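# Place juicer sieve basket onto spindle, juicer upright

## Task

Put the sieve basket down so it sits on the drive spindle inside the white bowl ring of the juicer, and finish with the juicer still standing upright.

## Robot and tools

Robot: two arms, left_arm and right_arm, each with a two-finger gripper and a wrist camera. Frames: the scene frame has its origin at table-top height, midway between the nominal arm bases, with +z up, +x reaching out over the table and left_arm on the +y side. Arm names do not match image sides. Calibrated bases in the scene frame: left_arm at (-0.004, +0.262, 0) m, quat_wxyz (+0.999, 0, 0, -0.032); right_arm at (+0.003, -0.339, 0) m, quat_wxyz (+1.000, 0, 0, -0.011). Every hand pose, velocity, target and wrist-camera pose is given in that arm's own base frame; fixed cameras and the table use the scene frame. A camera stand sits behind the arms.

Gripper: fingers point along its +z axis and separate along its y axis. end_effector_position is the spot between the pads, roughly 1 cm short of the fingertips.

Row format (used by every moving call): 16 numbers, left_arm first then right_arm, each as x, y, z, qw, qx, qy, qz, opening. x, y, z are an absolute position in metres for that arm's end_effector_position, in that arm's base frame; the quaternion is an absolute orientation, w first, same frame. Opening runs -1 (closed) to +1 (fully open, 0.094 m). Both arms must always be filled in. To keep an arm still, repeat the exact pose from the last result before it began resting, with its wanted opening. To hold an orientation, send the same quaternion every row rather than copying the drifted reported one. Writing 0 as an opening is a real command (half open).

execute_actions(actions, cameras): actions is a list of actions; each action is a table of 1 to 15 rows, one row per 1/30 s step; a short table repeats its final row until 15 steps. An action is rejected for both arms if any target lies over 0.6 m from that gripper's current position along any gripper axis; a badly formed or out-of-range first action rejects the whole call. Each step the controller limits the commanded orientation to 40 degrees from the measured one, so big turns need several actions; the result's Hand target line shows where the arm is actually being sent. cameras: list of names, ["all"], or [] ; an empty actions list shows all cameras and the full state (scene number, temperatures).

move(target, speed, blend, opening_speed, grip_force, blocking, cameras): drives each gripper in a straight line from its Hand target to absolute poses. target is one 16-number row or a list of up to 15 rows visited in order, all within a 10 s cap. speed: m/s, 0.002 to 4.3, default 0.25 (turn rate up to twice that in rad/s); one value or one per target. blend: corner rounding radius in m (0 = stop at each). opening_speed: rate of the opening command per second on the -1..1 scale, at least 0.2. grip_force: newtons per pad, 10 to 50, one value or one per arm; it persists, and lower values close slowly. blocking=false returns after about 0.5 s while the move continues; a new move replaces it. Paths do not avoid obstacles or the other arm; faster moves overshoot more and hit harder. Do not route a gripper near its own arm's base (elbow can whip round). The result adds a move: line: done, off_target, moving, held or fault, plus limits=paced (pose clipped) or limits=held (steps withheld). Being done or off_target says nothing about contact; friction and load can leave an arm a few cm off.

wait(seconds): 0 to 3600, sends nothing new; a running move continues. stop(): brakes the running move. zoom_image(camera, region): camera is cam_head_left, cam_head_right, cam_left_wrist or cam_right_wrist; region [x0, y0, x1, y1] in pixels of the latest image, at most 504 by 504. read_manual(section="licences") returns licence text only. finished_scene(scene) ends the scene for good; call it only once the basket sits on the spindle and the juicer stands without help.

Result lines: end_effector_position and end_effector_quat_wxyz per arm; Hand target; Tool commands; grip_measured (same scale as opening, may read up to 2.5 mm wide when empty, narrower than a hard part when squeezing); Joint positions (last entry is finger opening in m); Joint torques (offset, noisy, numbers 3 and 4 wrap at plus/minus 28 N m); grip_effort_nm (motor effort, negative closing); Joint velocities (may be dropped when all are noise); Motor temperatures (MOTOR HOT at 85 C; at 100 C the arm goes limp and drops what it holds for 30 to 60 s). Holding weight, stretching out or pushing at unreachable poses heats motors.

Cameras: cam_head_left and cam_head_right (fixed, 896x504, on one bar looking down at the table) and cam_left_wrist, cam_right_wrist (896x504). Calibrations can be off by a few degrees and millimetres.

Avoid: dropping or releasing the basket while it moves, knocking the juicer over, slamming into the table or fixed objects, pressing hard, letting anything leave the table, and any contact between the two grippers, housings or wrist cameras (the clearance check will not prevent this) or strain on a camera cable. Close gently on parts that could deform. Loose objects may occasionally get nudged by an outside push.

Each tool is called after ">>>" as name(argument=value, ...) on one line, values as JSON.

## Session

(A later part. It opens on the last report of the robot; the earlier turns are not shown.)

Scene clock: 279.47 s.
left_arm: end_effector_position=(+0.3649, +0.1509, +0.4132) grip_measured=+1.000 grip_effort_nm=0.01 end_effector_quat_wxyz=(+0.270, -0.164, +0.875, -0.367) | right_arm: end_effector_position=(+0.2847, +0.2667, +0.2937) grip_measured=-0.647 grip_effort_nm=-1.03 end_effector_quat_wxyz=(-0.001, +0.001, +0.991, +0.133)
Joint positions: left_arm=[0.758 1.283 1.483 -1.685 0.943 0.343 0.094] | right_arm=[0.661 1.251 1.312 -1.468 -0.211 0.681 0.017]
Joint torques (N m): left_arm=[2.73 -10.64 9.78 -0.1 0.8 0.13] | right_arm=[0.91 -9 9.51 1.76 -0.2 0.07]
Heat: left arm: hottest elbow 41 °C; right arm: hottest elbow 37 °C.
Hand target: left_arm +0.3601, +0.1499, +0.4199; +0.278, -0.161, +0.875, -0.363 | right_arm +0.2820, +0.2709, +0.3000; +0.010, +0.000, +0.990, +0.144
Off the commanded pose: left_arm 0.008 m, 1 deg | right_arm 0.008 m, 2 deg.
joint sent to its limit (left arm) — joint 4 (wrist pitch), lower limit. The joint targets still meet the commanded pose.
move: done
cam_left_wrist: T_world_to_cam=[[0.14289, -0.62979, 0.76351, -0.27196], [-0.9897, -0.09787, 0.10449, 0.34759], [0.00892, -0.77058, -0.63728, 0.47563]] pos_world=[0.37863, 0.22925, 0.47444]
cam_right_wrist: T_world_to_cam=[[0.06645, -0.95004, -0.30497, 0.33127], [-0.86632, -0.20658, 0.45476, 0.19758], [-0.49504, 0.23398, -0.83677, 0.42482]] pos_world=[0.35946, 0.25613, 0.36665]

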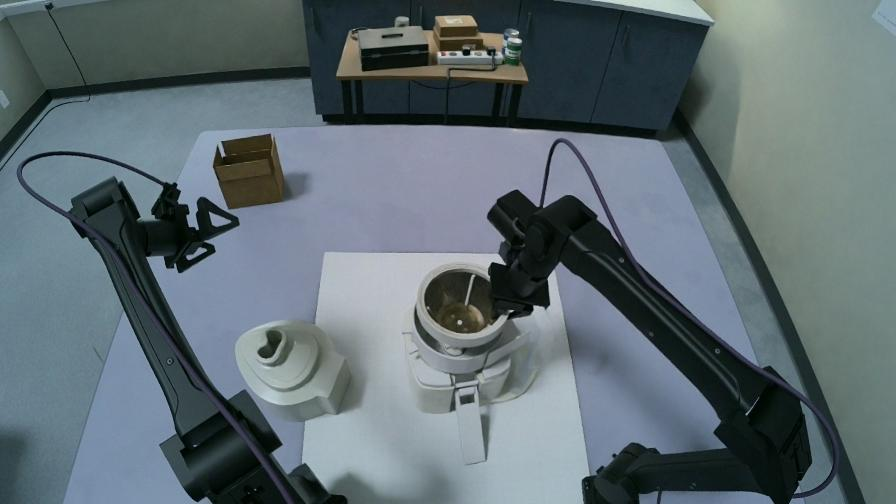

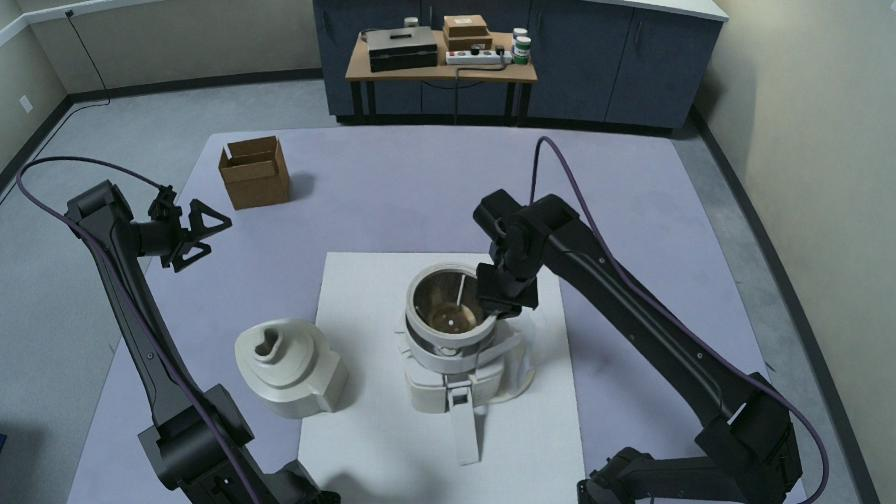

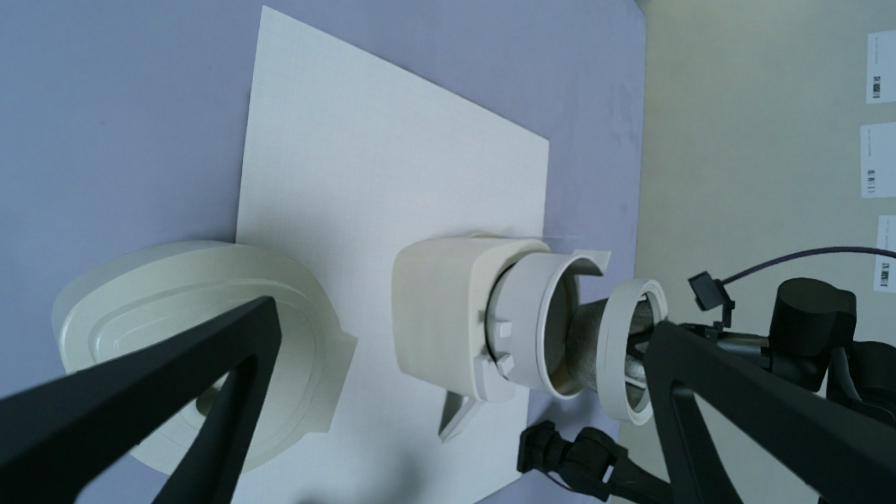

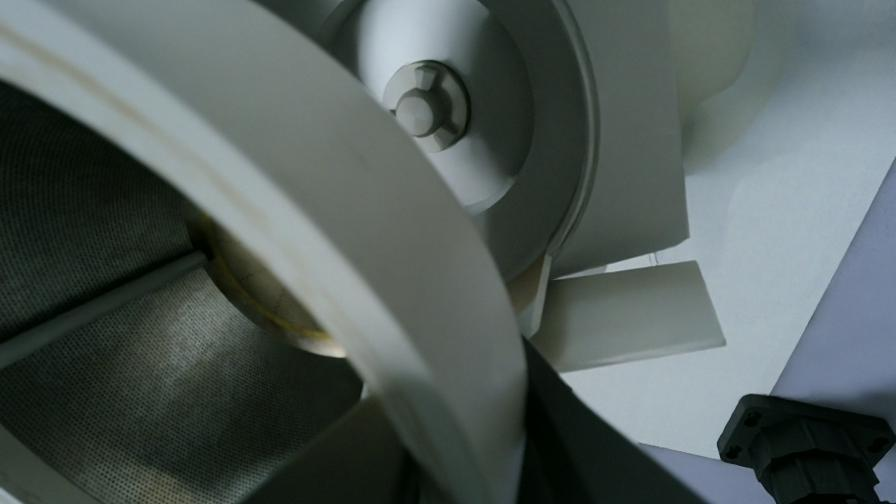

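>>> move(target=[0.36,0.15,0.42,0.277,-0.161,0.875,-0.364,1,0.292,0.273,0.27,0.01,0,0.9895,0.144,-0.95], speed=0.06, cameras=["all"])

>>> zoom_image(camera="cam_left_wrist", region=[480, 230, 720, 430])

>>> zoom_image(camera="cam_head_left", region=[380, 220, 580, 400])

>>> zoom_image(camera="cam_head_right", region=[360, 220, 560, 400])

Scene clock: 293.67 s.
left_arm: end_effector_position=(+0.3649, +0.1509, +0.4132) grip_measured=+1.000 grip_effort_nm=0.01 end_effector_quat_wxyz=(+0.270, -0.164, +0.875, -0.367) | right_arm: end_effector_position=(+0.2894, +0.2704, +0.2695) grip_measured=-0.647 grip_effort_nm=-1.03 end_effector_quat_wxyz=(+0.004, +0.001, +0.991, +0.137)
Joint positions: left_arm=[0.758 1.283 1.483 -1.685 0.943 0.343 0.094] | right_arm=[0.661 1.257 1.252 -1.389 -0.211 0.681 0.017]
Joint torques (N m): left_arm=[1.61 -10.29 9.73 0.1 0.72 0.09] | right_arm=[-1.03 -8.47 9.54 1.8 -0.25 -0.07]
Heat: left arm: hottest elbow 41 °C; right arm: hottest elbow 38 °C.
Hand target: left_arm +0.3601, +0.1499, +0.4199; +0.278, -0.161, +0.875, -0.363 | right_arm +0.2920, +0.2730, +0.2702; +0.010, +0.000, +0.990, +0.144
Off the commanded pose: left_arm 0.008 m, 1 deg | right_arm 0.004 m, 1 deg.
joint sent to its limit (left arm) — joint 4 (wrist pitch), lower limit. The joint targets still meet the commanded pose.
move: done
cam_left_wrist: T_world_to_cam=[[0.14289, -0.62979, 0.76351, -0.27196], [-0.9897, -0.09787, 0.10449, 0.34759], [0.00892, -0.77058, -0.63728, 0.47563]] pos_world=[0.37863, 0.22925, 0.47444]
cam_right_wrist: T_world_to_cam=[[0.06928, -0.94753, -0.31208, 0.32754], [-0.87108, -0.20993, 0.44401, 0.21854], [-0.48623, 0.24109, -0.83992, 0.40242]] pos_world=[0.36334, 0.25922, 0.34318]

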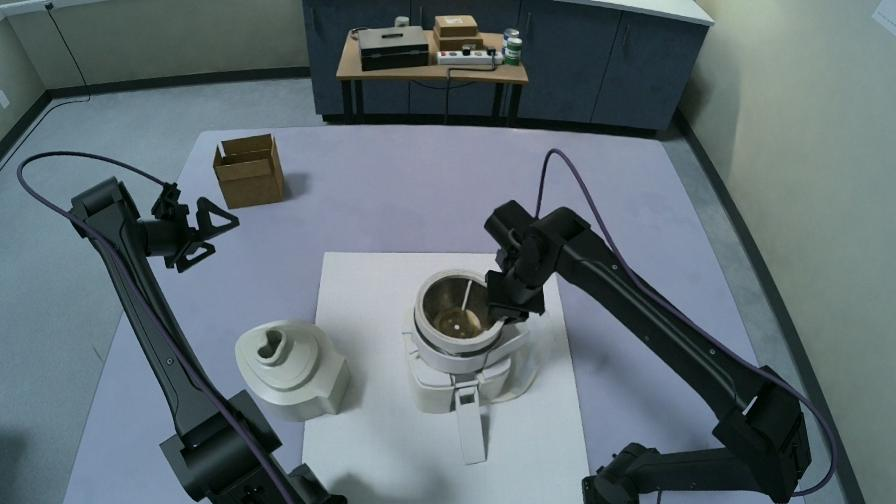

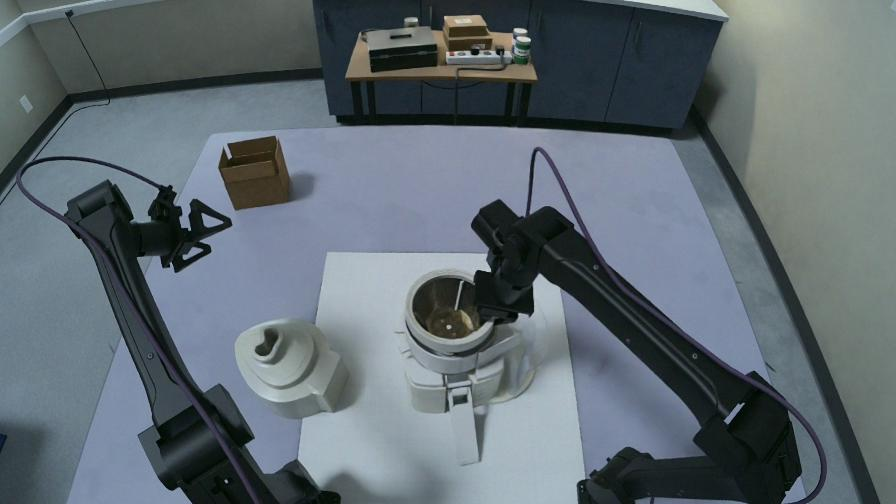

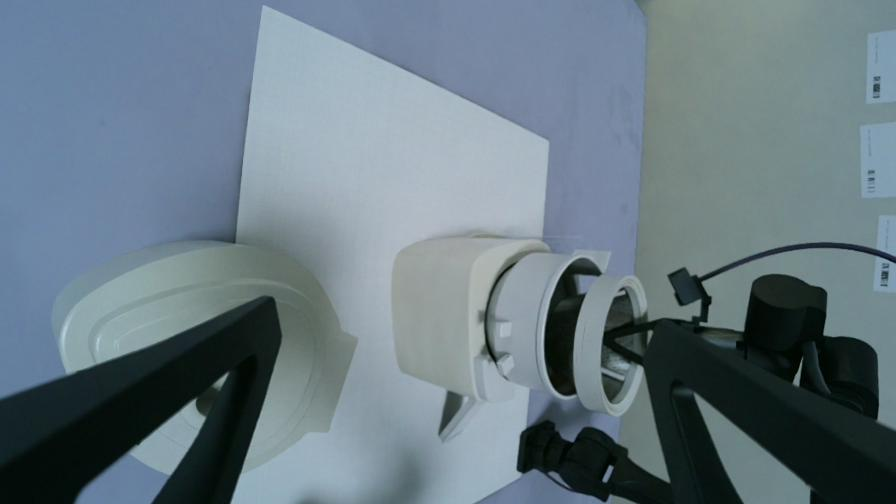

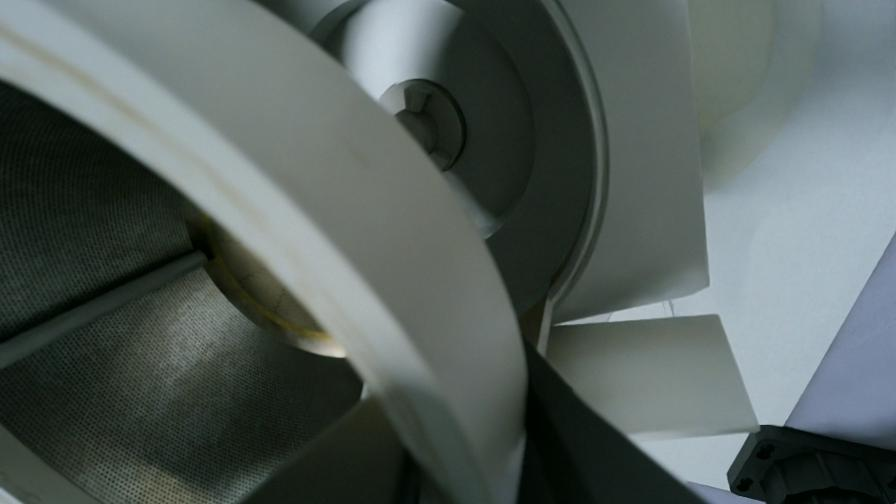

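Scaled by 2.100 from the camera's image (finer frame: 1280x720).

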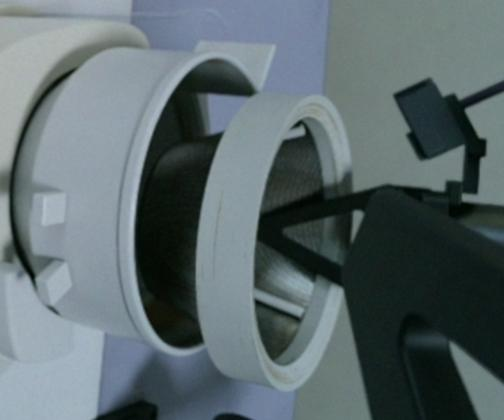

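Scaled by 2.520 from the camera's image (finer frame: 1280x720).

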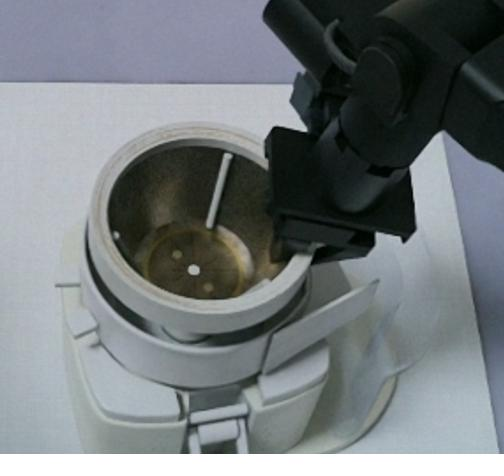

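Scaled by 2.520 from the camera's image (finer frame: 1280x720).

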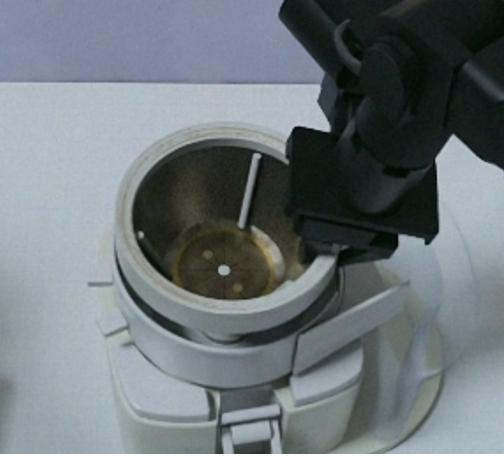

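>>> move(target=[[0.36,0.15,0.42,0.277,-0.161,0.875,-0.364,1,0.300,0.274,0.268,0.01,0,0.9895,0.144,-0.95],[0.36,0.15,0.42,0.277,-0.161,0.875,-0.364,1,0.298,0.274,0.247,0.01,0,0.9895,0.144,-0.95]], speed=0.05, cameras=["all"])

>>> zoom_image(camera="cam_left_wrist", region=[480, 230, 720, 430])

>>> zoom_image(camera="cam_head_left", region=[380, 240, 540, 390])

>>> zoom_image(camera="cam_head_right", region=[380, 240, 540, 390])

Scene clock: 306.50 s.
left_arm: end_effector_position=(+0.3649, +0.1509, +0.4132) grip_measured=+1.000 grip_effort_nm=0.01 end_effector_quat_wxyz=(+0.270, -0.164, +0.875, -0.367) | right_arm: end_effector_position=(+0.2938, +0.2736, +0.2451) grip_measured=-0.647 grip_effort_nm=-1.03 end_effector_quat_wxyz=(+0.002, +0.001, +0.991, +0.135)
Joint positions: left_arm=[0.758 1.283 1.483 -1.685 0.943 0.343 0.094] | right_arm=[0.66 1.277 1.206 -1.328 -0.211 0.68 0.017]
Joint torques (N m): left_arm=[2.26 -10.7 9.78 0.25 0.67 0.07] | right_arm=[-1.38 -8.53 9.73 1.84 -0.3 -0.13]
Heat: left arm: hottest elbow 41 °C; right arm: hottest elbow 38 °C.
Hand target: left_arm +0.3601, +0.1499, +0.4199; +0.278, -0.161, +0.875, -0.363 | right_arm +0.2980, +0.2739, +0.2472; +0.010, +0.000, +0.990, +0.144
Off the commanded pose: left_arm 0.008 m, 1 deg | right_arm 0.005 m, 1 deg.
joint sent to its limit (left arm) — joint 4 (wrist pitch), lower limit. The joint targets still meet the commanded pose.
move: done
cam_left_wrist: T_world_to_cam=[[0.14289, -0.62979, 0.76351, -0.27196], [-0.9897, -0.09787, 0.10449, 0.34759], [0.00892, -0.77058, -0.63728, 0.47563]] pos_world=[0.37863, 0.22925, 0.47444]
cam_right_wrist: T_world_to_cam=[[0.06871, -0.94851, -0.30921, 0.32238], [-0.86922, -0.20903, 0.44806, 0.23222], [-0.48963, 0.23798, -0.83883, 0.38487]] pos_world=[0.36814, 0.26272, 0.31847]

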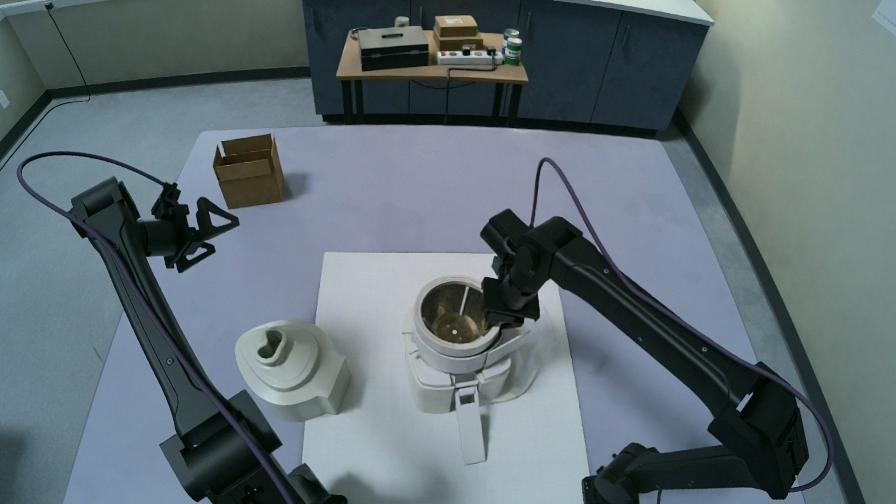

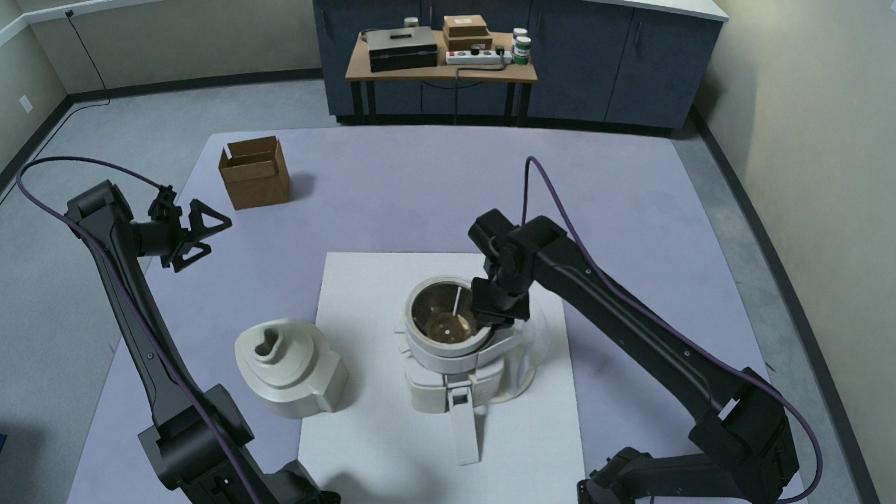

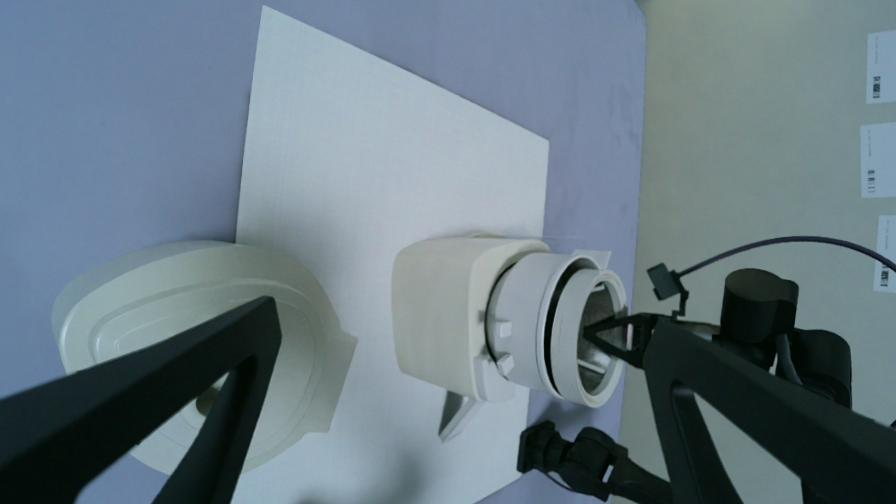

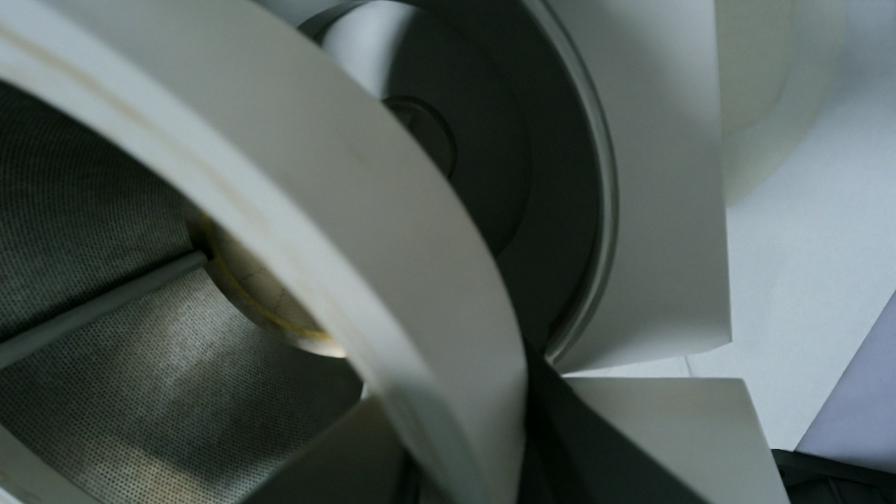

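Scaled by 2.100 from the camera's image (finer frame: 1280x720).

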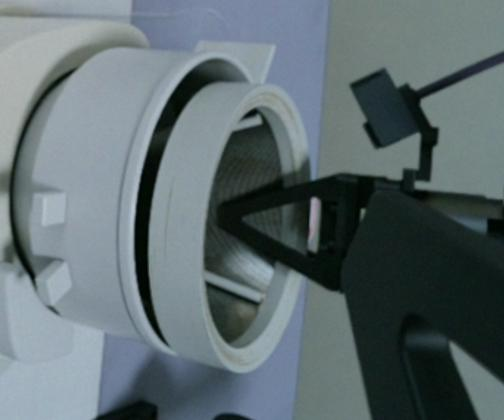

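Scaled by 3.150 from the camera's image (finer frame: 1280x720).

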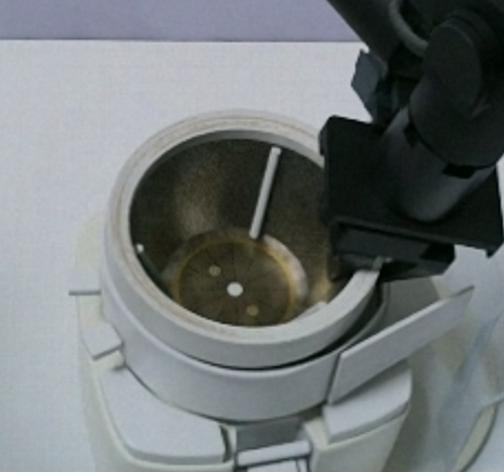

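Scaled by 3.150 from the camera's image (finer frame: 1280x720).

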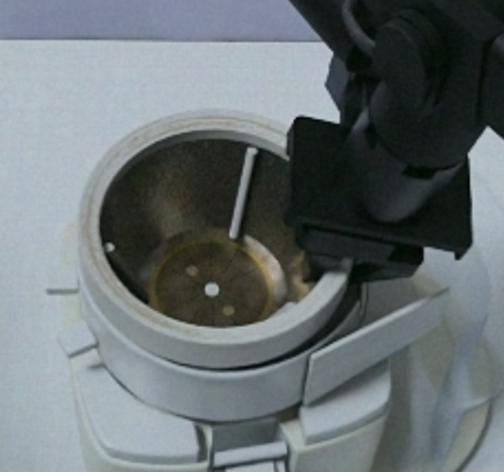

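>>> move(target=[[0.36,0.15,0.42,0.277,-0.161,0.875,-0.364,1,0.308,0.274,0.249,0.01,0,0.9895,0.144,-0.95],[0.36,0.15,0.42,0.277,-0.161,0.875,-0.364,1,0.303,0.275,0.235,0.01,0,0.9895,0.144,-0.95]], speed=0.04, cameras=["cam_left_wrist","cam_head_left","cam_head_right"])

>>> zoom_image(camera="cam_left_wrist", region=[480, 230, 720, 430])

>>> zoom_image(camera="cam_head_left", region=[380, 240, 540, 390])

Scene clock: 316.27 s.
left_arm: end_effector_position=(+0.3649, +0.1509, +0.4132) grip_measured=+1.000 grip_effort_nm=0.01 end_effector_quat_wxyz=(+0.270, -0.164, +0.875, -0.367) | right_arm: end_effector_position=(+0.3018, +0.2747, +0.2359) grip_measured=-0.647 grip_effort_nm=-1.03 end_effector_quat_wxyz=(+0.003, +0.000, +0.990, +0.139)
Joint positions: left_arm=[0.758 1.283 1.483 -1.685 0.943 0.343 0.094] | right_arm=[0.648 1.294 1.196 -1.297 -0.217 0.668 0.017]
Joint torques (N m): left_arm=[1.67 -10.64 10.09 0.14 0.73 0.14] | right_arm=[-0.67 -8.7 8.87 1.58 -0.11 -0.08]
Heat: left arm: hottest elbow 41 °C; right arm: hottest elbow 38 °C.
Hand target: left_arm +0.3601, +0.1499, +0.4199; +0.278, -0.161, +0.875, -0.363 | right_arm +0.3029, +0.2750, +0.2350; +0.010, +0.000, +0.990, +0.144
Off the commanded pose: left_arm 0.008 m, 1 deg | right_arm 0.001 m, 1 deg.
joint sent to its limit (left arm) — joint 4 (wrist pitch), lower limit. The joint targets still meet the commanded pose.
move: done
cam_left_wrist: T_world_to_cam=[[0.14289, -0.62979, 0.76351, -0.27196], [-0.9897, -0.09787, 0.10449, 0.34759], [0.00892, -0.77058, -0.63728, 0.47563]] pos_world=[0.37863, 0.22925, 0.47444]
Images, in order (width x height): cam_head_left 896x504, cam_head_right 896x504, cam_left_wrist 896x504.

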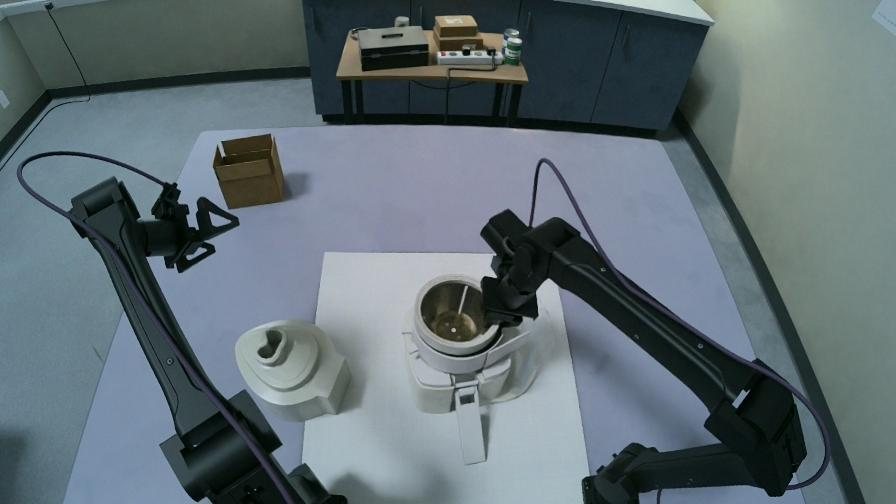

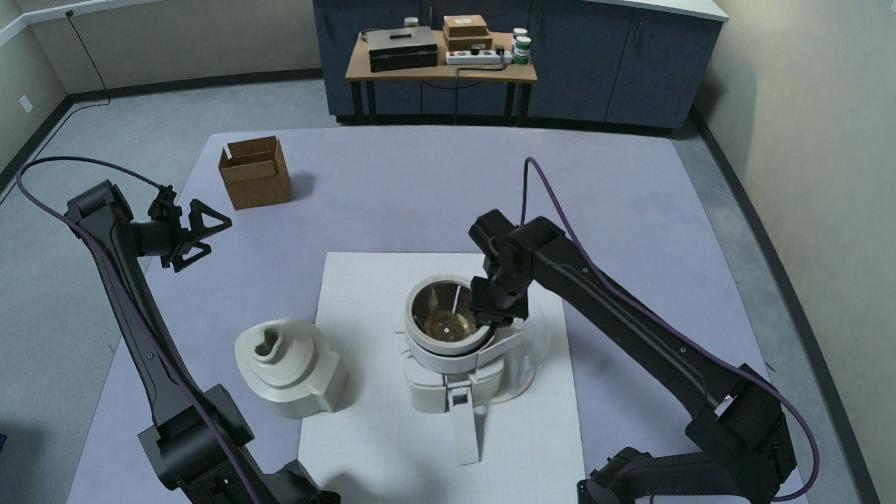

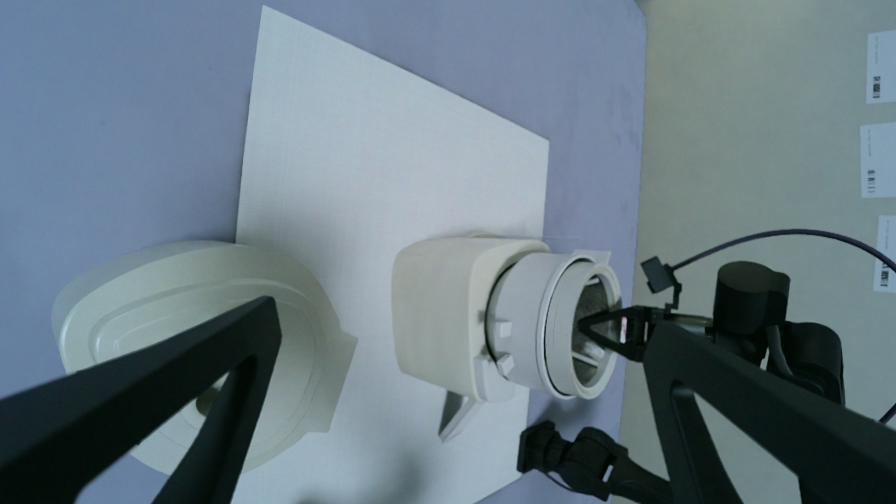

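Scaled by 2.100 from the camera's image (finer frame: 1280x720).

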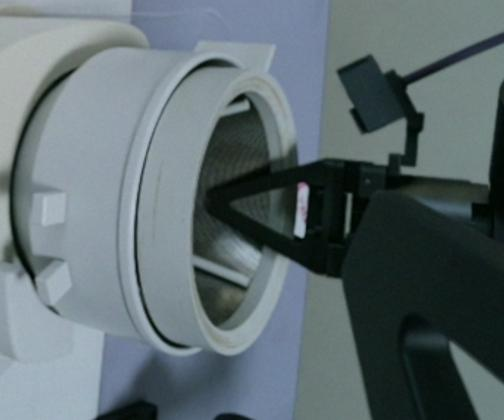

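Scaled by 3.150 from the camera's image (finer frame: 1280x720).

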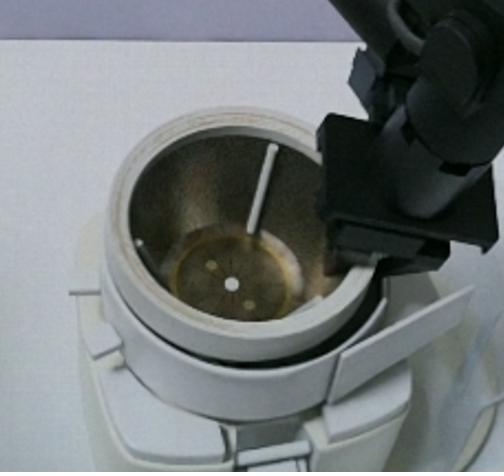

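>>> move(target=[[0.36,0.15,0.42,0.277,-0.161,0.875,-0.364,1,0.301,0.275,0.222,0.01,0,0.9895,0.144,-0.95],[0.36,0.15,0.42,0.277,-0.161,0.875,-0.364,1,0.301,0.275,0.21,0.01,0,0.9895,0.144,-0.95]], speed=0.03, cameras=["cam_left_wrist","cam_head_left","cam_head_right"])

>>> zoom_image(camera="cam_left_wrist", region=[480, 230, 720, 430])

>>> zoom_image(camera="cam_head_left", region=[380, 240, 540, 390])

Scene clock: 324.97 s.
left_arm: end_effector_position=(+0.3649, +0.1509, +0.4132) grip_measured=+1.000 grip_effort_nm=0.02 end_effector_quat_wxyz=(+0.270, -0.164, +0.875, -0.367) | right_arm: end_effector_position=(+0.3024, +0.2757, +0.2285) grip_measured=-0.647 grip_effort_nm=-1.03 end_effector_quat_wxyz=(+0.018, -0.001, +0.988, +0.155)
Joint positions: left_arm=[0.758 1.283 1.483 -1.685 0.943 0.343 0.094] | right_arm=[0.645 1.272 1.151 -1.23 -0.226 0.668 0.017]
Joint torques (N m): left_arm=[2.61 -10.11 9.96 0.17 0.77 0.08] | right_arm=[-0.32 -6.65 7.43 1.95 0.27 -0.05]
Heat: left arm: hottest elbow 41 °C; right arm: hottest elbow 38 °C.
Hand target: left_arm +0.3601, +0.1499, +0.4199; +0.278, -0.161, +0.875, -0.363 | right_arm +0.3005, +0.2747, +0.2105; +0.010, +0.000, +0.990, +0.144
Off the commanded pose: left_arm 0.008 m, 1 deg | right_arm 0.019 m, 2 deg.
joint sent to its limit (left arm) — joint 4 (wrist pitch), lower limit. The joint targets still meet the commanded pose.
move: off_target (right_arm)
cam_left_wrist: T_world_to_cam=[[0.14289, -0.62979, 0.76351, -0.27196], [-0.9897, -0.09787, 0.10449, 0.34759], [0.00892, -0.77058, -0.63728, 0.47563]] pos_world=[0.37863, 0.22925, 0.47444]
Images, in order (width x height): cam_head_left 896x504, cam_head_right 896x504, cam_left_wrist 896x504.

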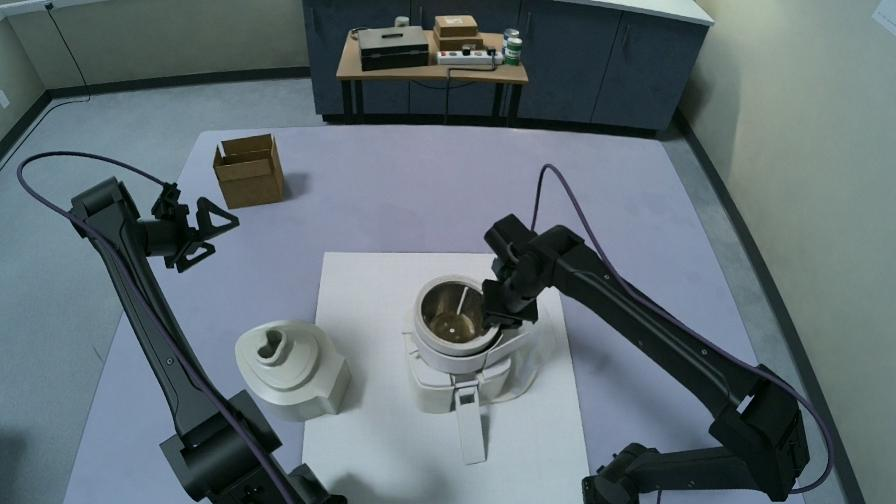

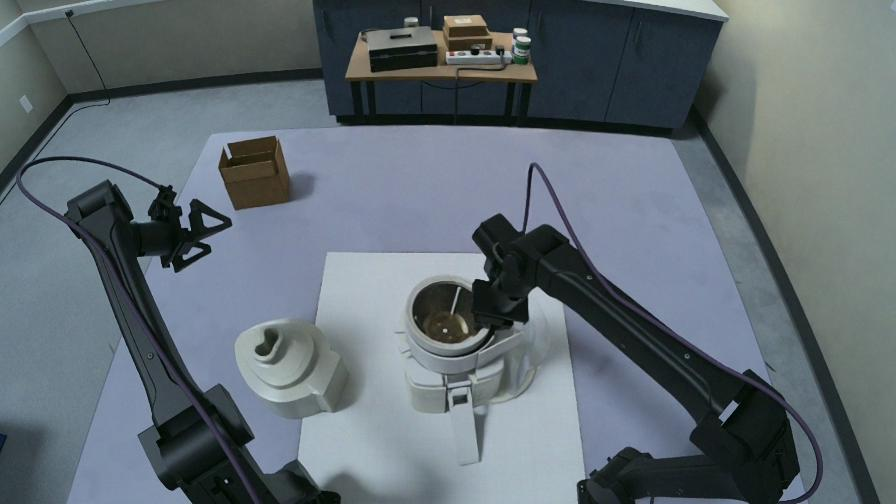

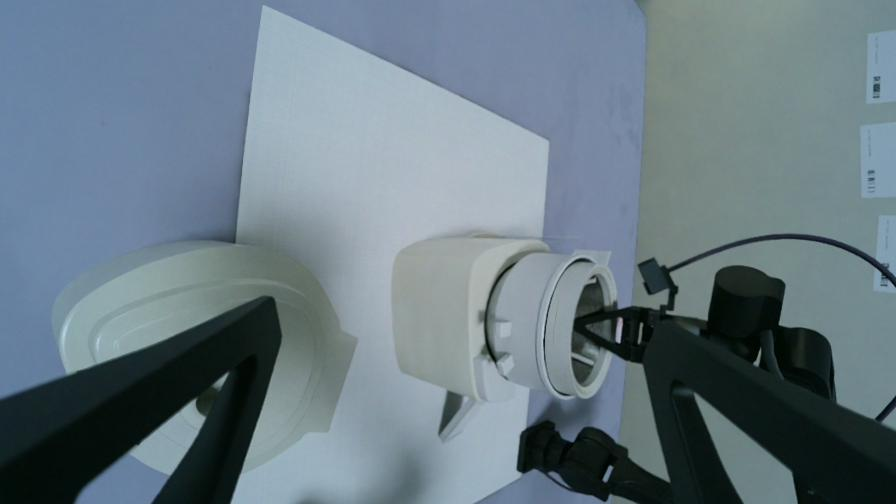

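Scaled by 2.100 from the camera's image (finer frame: 1280x720).

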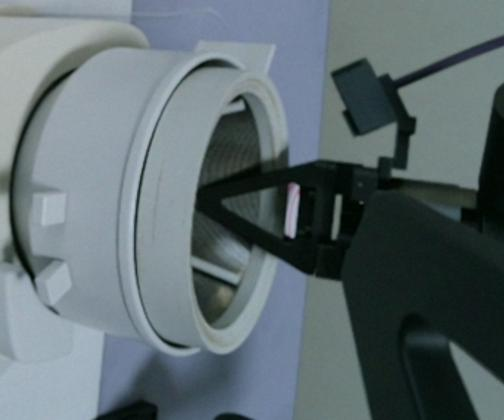

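Scaled by 3.150 from the camera's image (finer frame: 1280x720).

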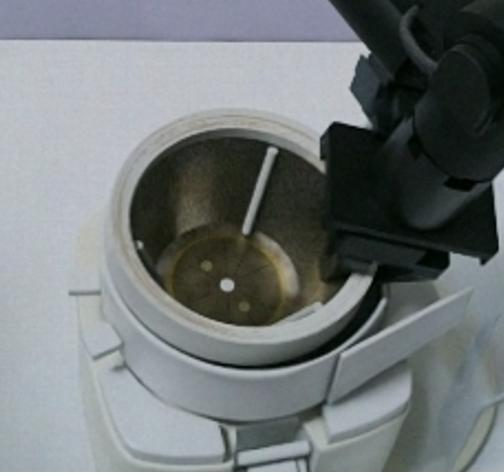

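>>> move(target=[[0.36,0.15,0.42,0.277,-0.161,0.875,-0.364,1,0.301,0.275,0.24,0.01,0,0.9895,0.144,-0.95],[0.36,0.15,0.42,0.277,-0.161,0.875,-0.364,1,0.301,0.267,0.238,0.01,0,0.9895,0.144,-0.95],[0.36,0.15,0.42,0.277,-0.161,0.875,-0.364,1,0.301,0.270,0.213,0.01,0,0.9895,0.144,-0.95]], speed=0.03, cameras=["cam_left_wrist","cam_head_left","cam_head_right"])

>>> zoom_image(camera="cam_left_wrist", region=[480, 230, 720, 430])

>>> zoom_image(camera="cam_head_left", region=[380, 240, 540, 390])

>>> zoom_image(camera="cam_head_right", region=[380, 240, 540, 390])

Scene clock: 338.03 s.
left_arm: end_effector_position=(+0.3649, +0.1509, +0.4132) grip_measured=+1.000 grip_effort_nm=0.01 end_effector_quat_wxyz=(+0.270, -0.164, +0.875, -0.367) | right_arm: end_effector_position=(+0.2982, +0.2685, +0.2132) grip_measured=-0.648 grip_effort_nm=-1.03 end_effector_quat_wxyz=(+0.003, +0.006, +0.990, +0.138)
Joint positions: left_arm=[0.758 1.283 1.483 -1.685 0.943 0.343 0.094] | right_arm=[0.641 1.284 1.127 -1.239 -0.217 0.672 0.017]
Joint torques (N m): left_arm=[2.2 -10.05 9.99 0.1 0.72 0.11] | right_arm=[-0.91 -7.94 9.18 1.83 -0.16 -0.22]
Heat: left arm: hottest elbow 41 °C; right arm: hottest elbow 38 °C.
Hand target: left_arm +0.3601, +0.1499, +0.4199; +0.278, -0.161, +0.875, -0.363 | right_arm +0.3010, +0.2700, +0.2130; +0.010, +0.000, +0.990, +0.144
Off the commanded pose: left_arm 0.008 m, 1 deg | right_arm 0.003 m, 1 deg.
joint sent to its limit (left arm) — joint 4 (wrist pitch), lower limit. The joint targets still meet the commanded pose.
move: done
cam_left_wrist: T_world_to_cam=[[0.14289, -0.62979, 0.76351, -0.27196], [-0.9897, -0.09787, 0.10449, 0.34759], [0.00892, -0.77058, -0.63728, 0.47563]] pos_world=[0.37863, 0.22925, 0.47444]
Images, in order (width x height): cam_head_left 896x504, cam_head_right 896x504, cam_left_wrist 896x504.

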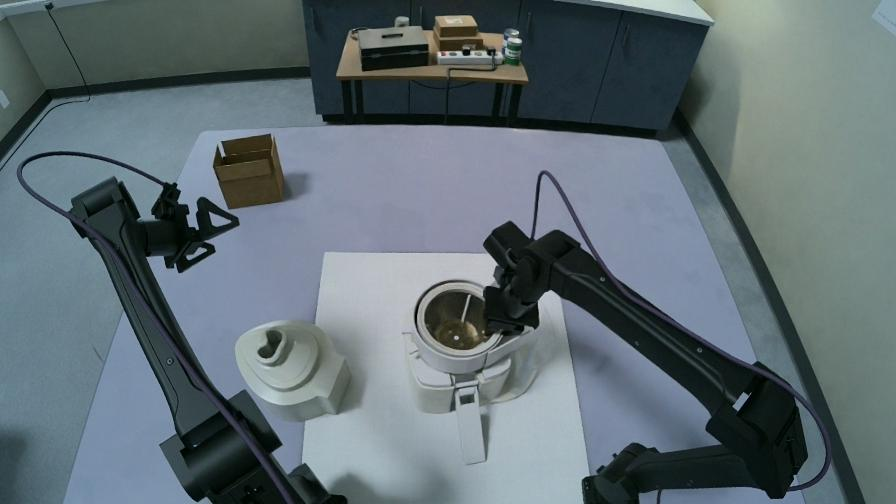

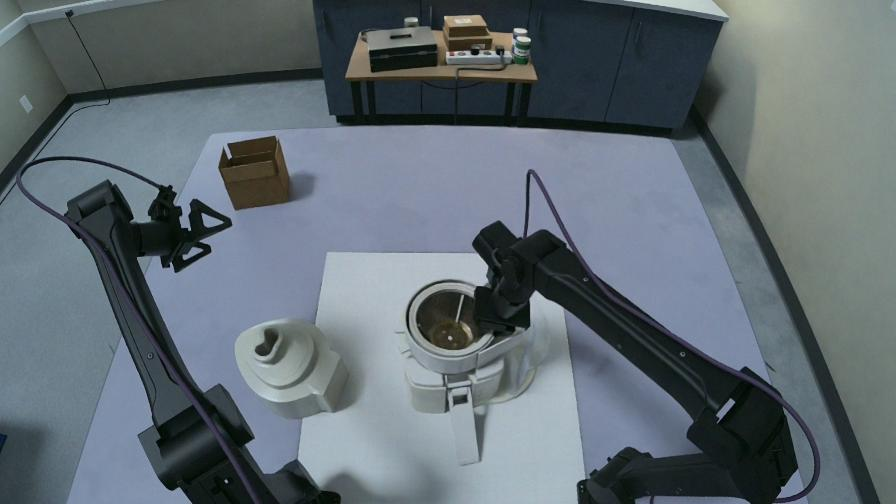

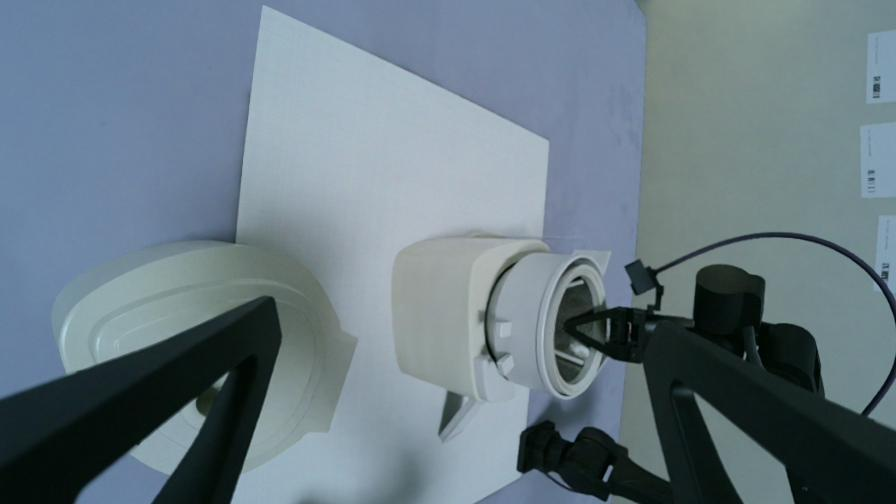

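Scaled by 2.100 from the camera's image (finer frame: 1280x720).

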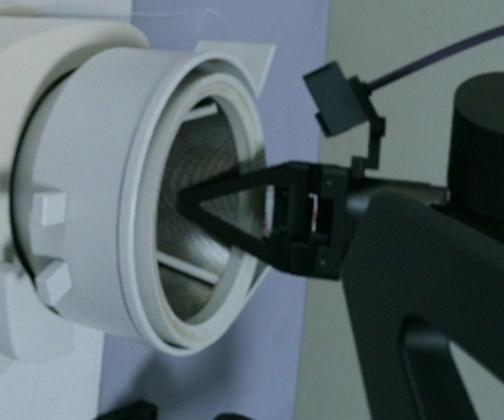

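Scaled by 3.150 from the camera's image (finer frame: 1280x720).

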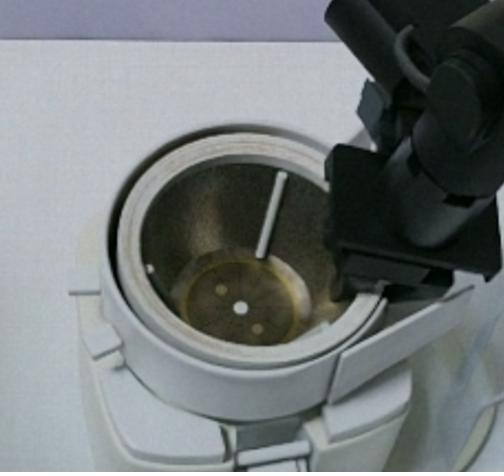

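Scaled by 3.150 from the camera's image (finer frame: 1280x720).

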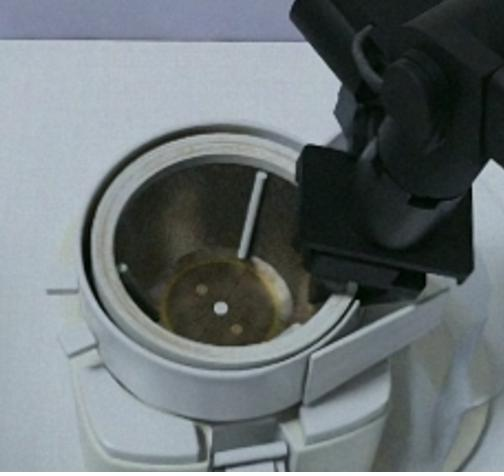

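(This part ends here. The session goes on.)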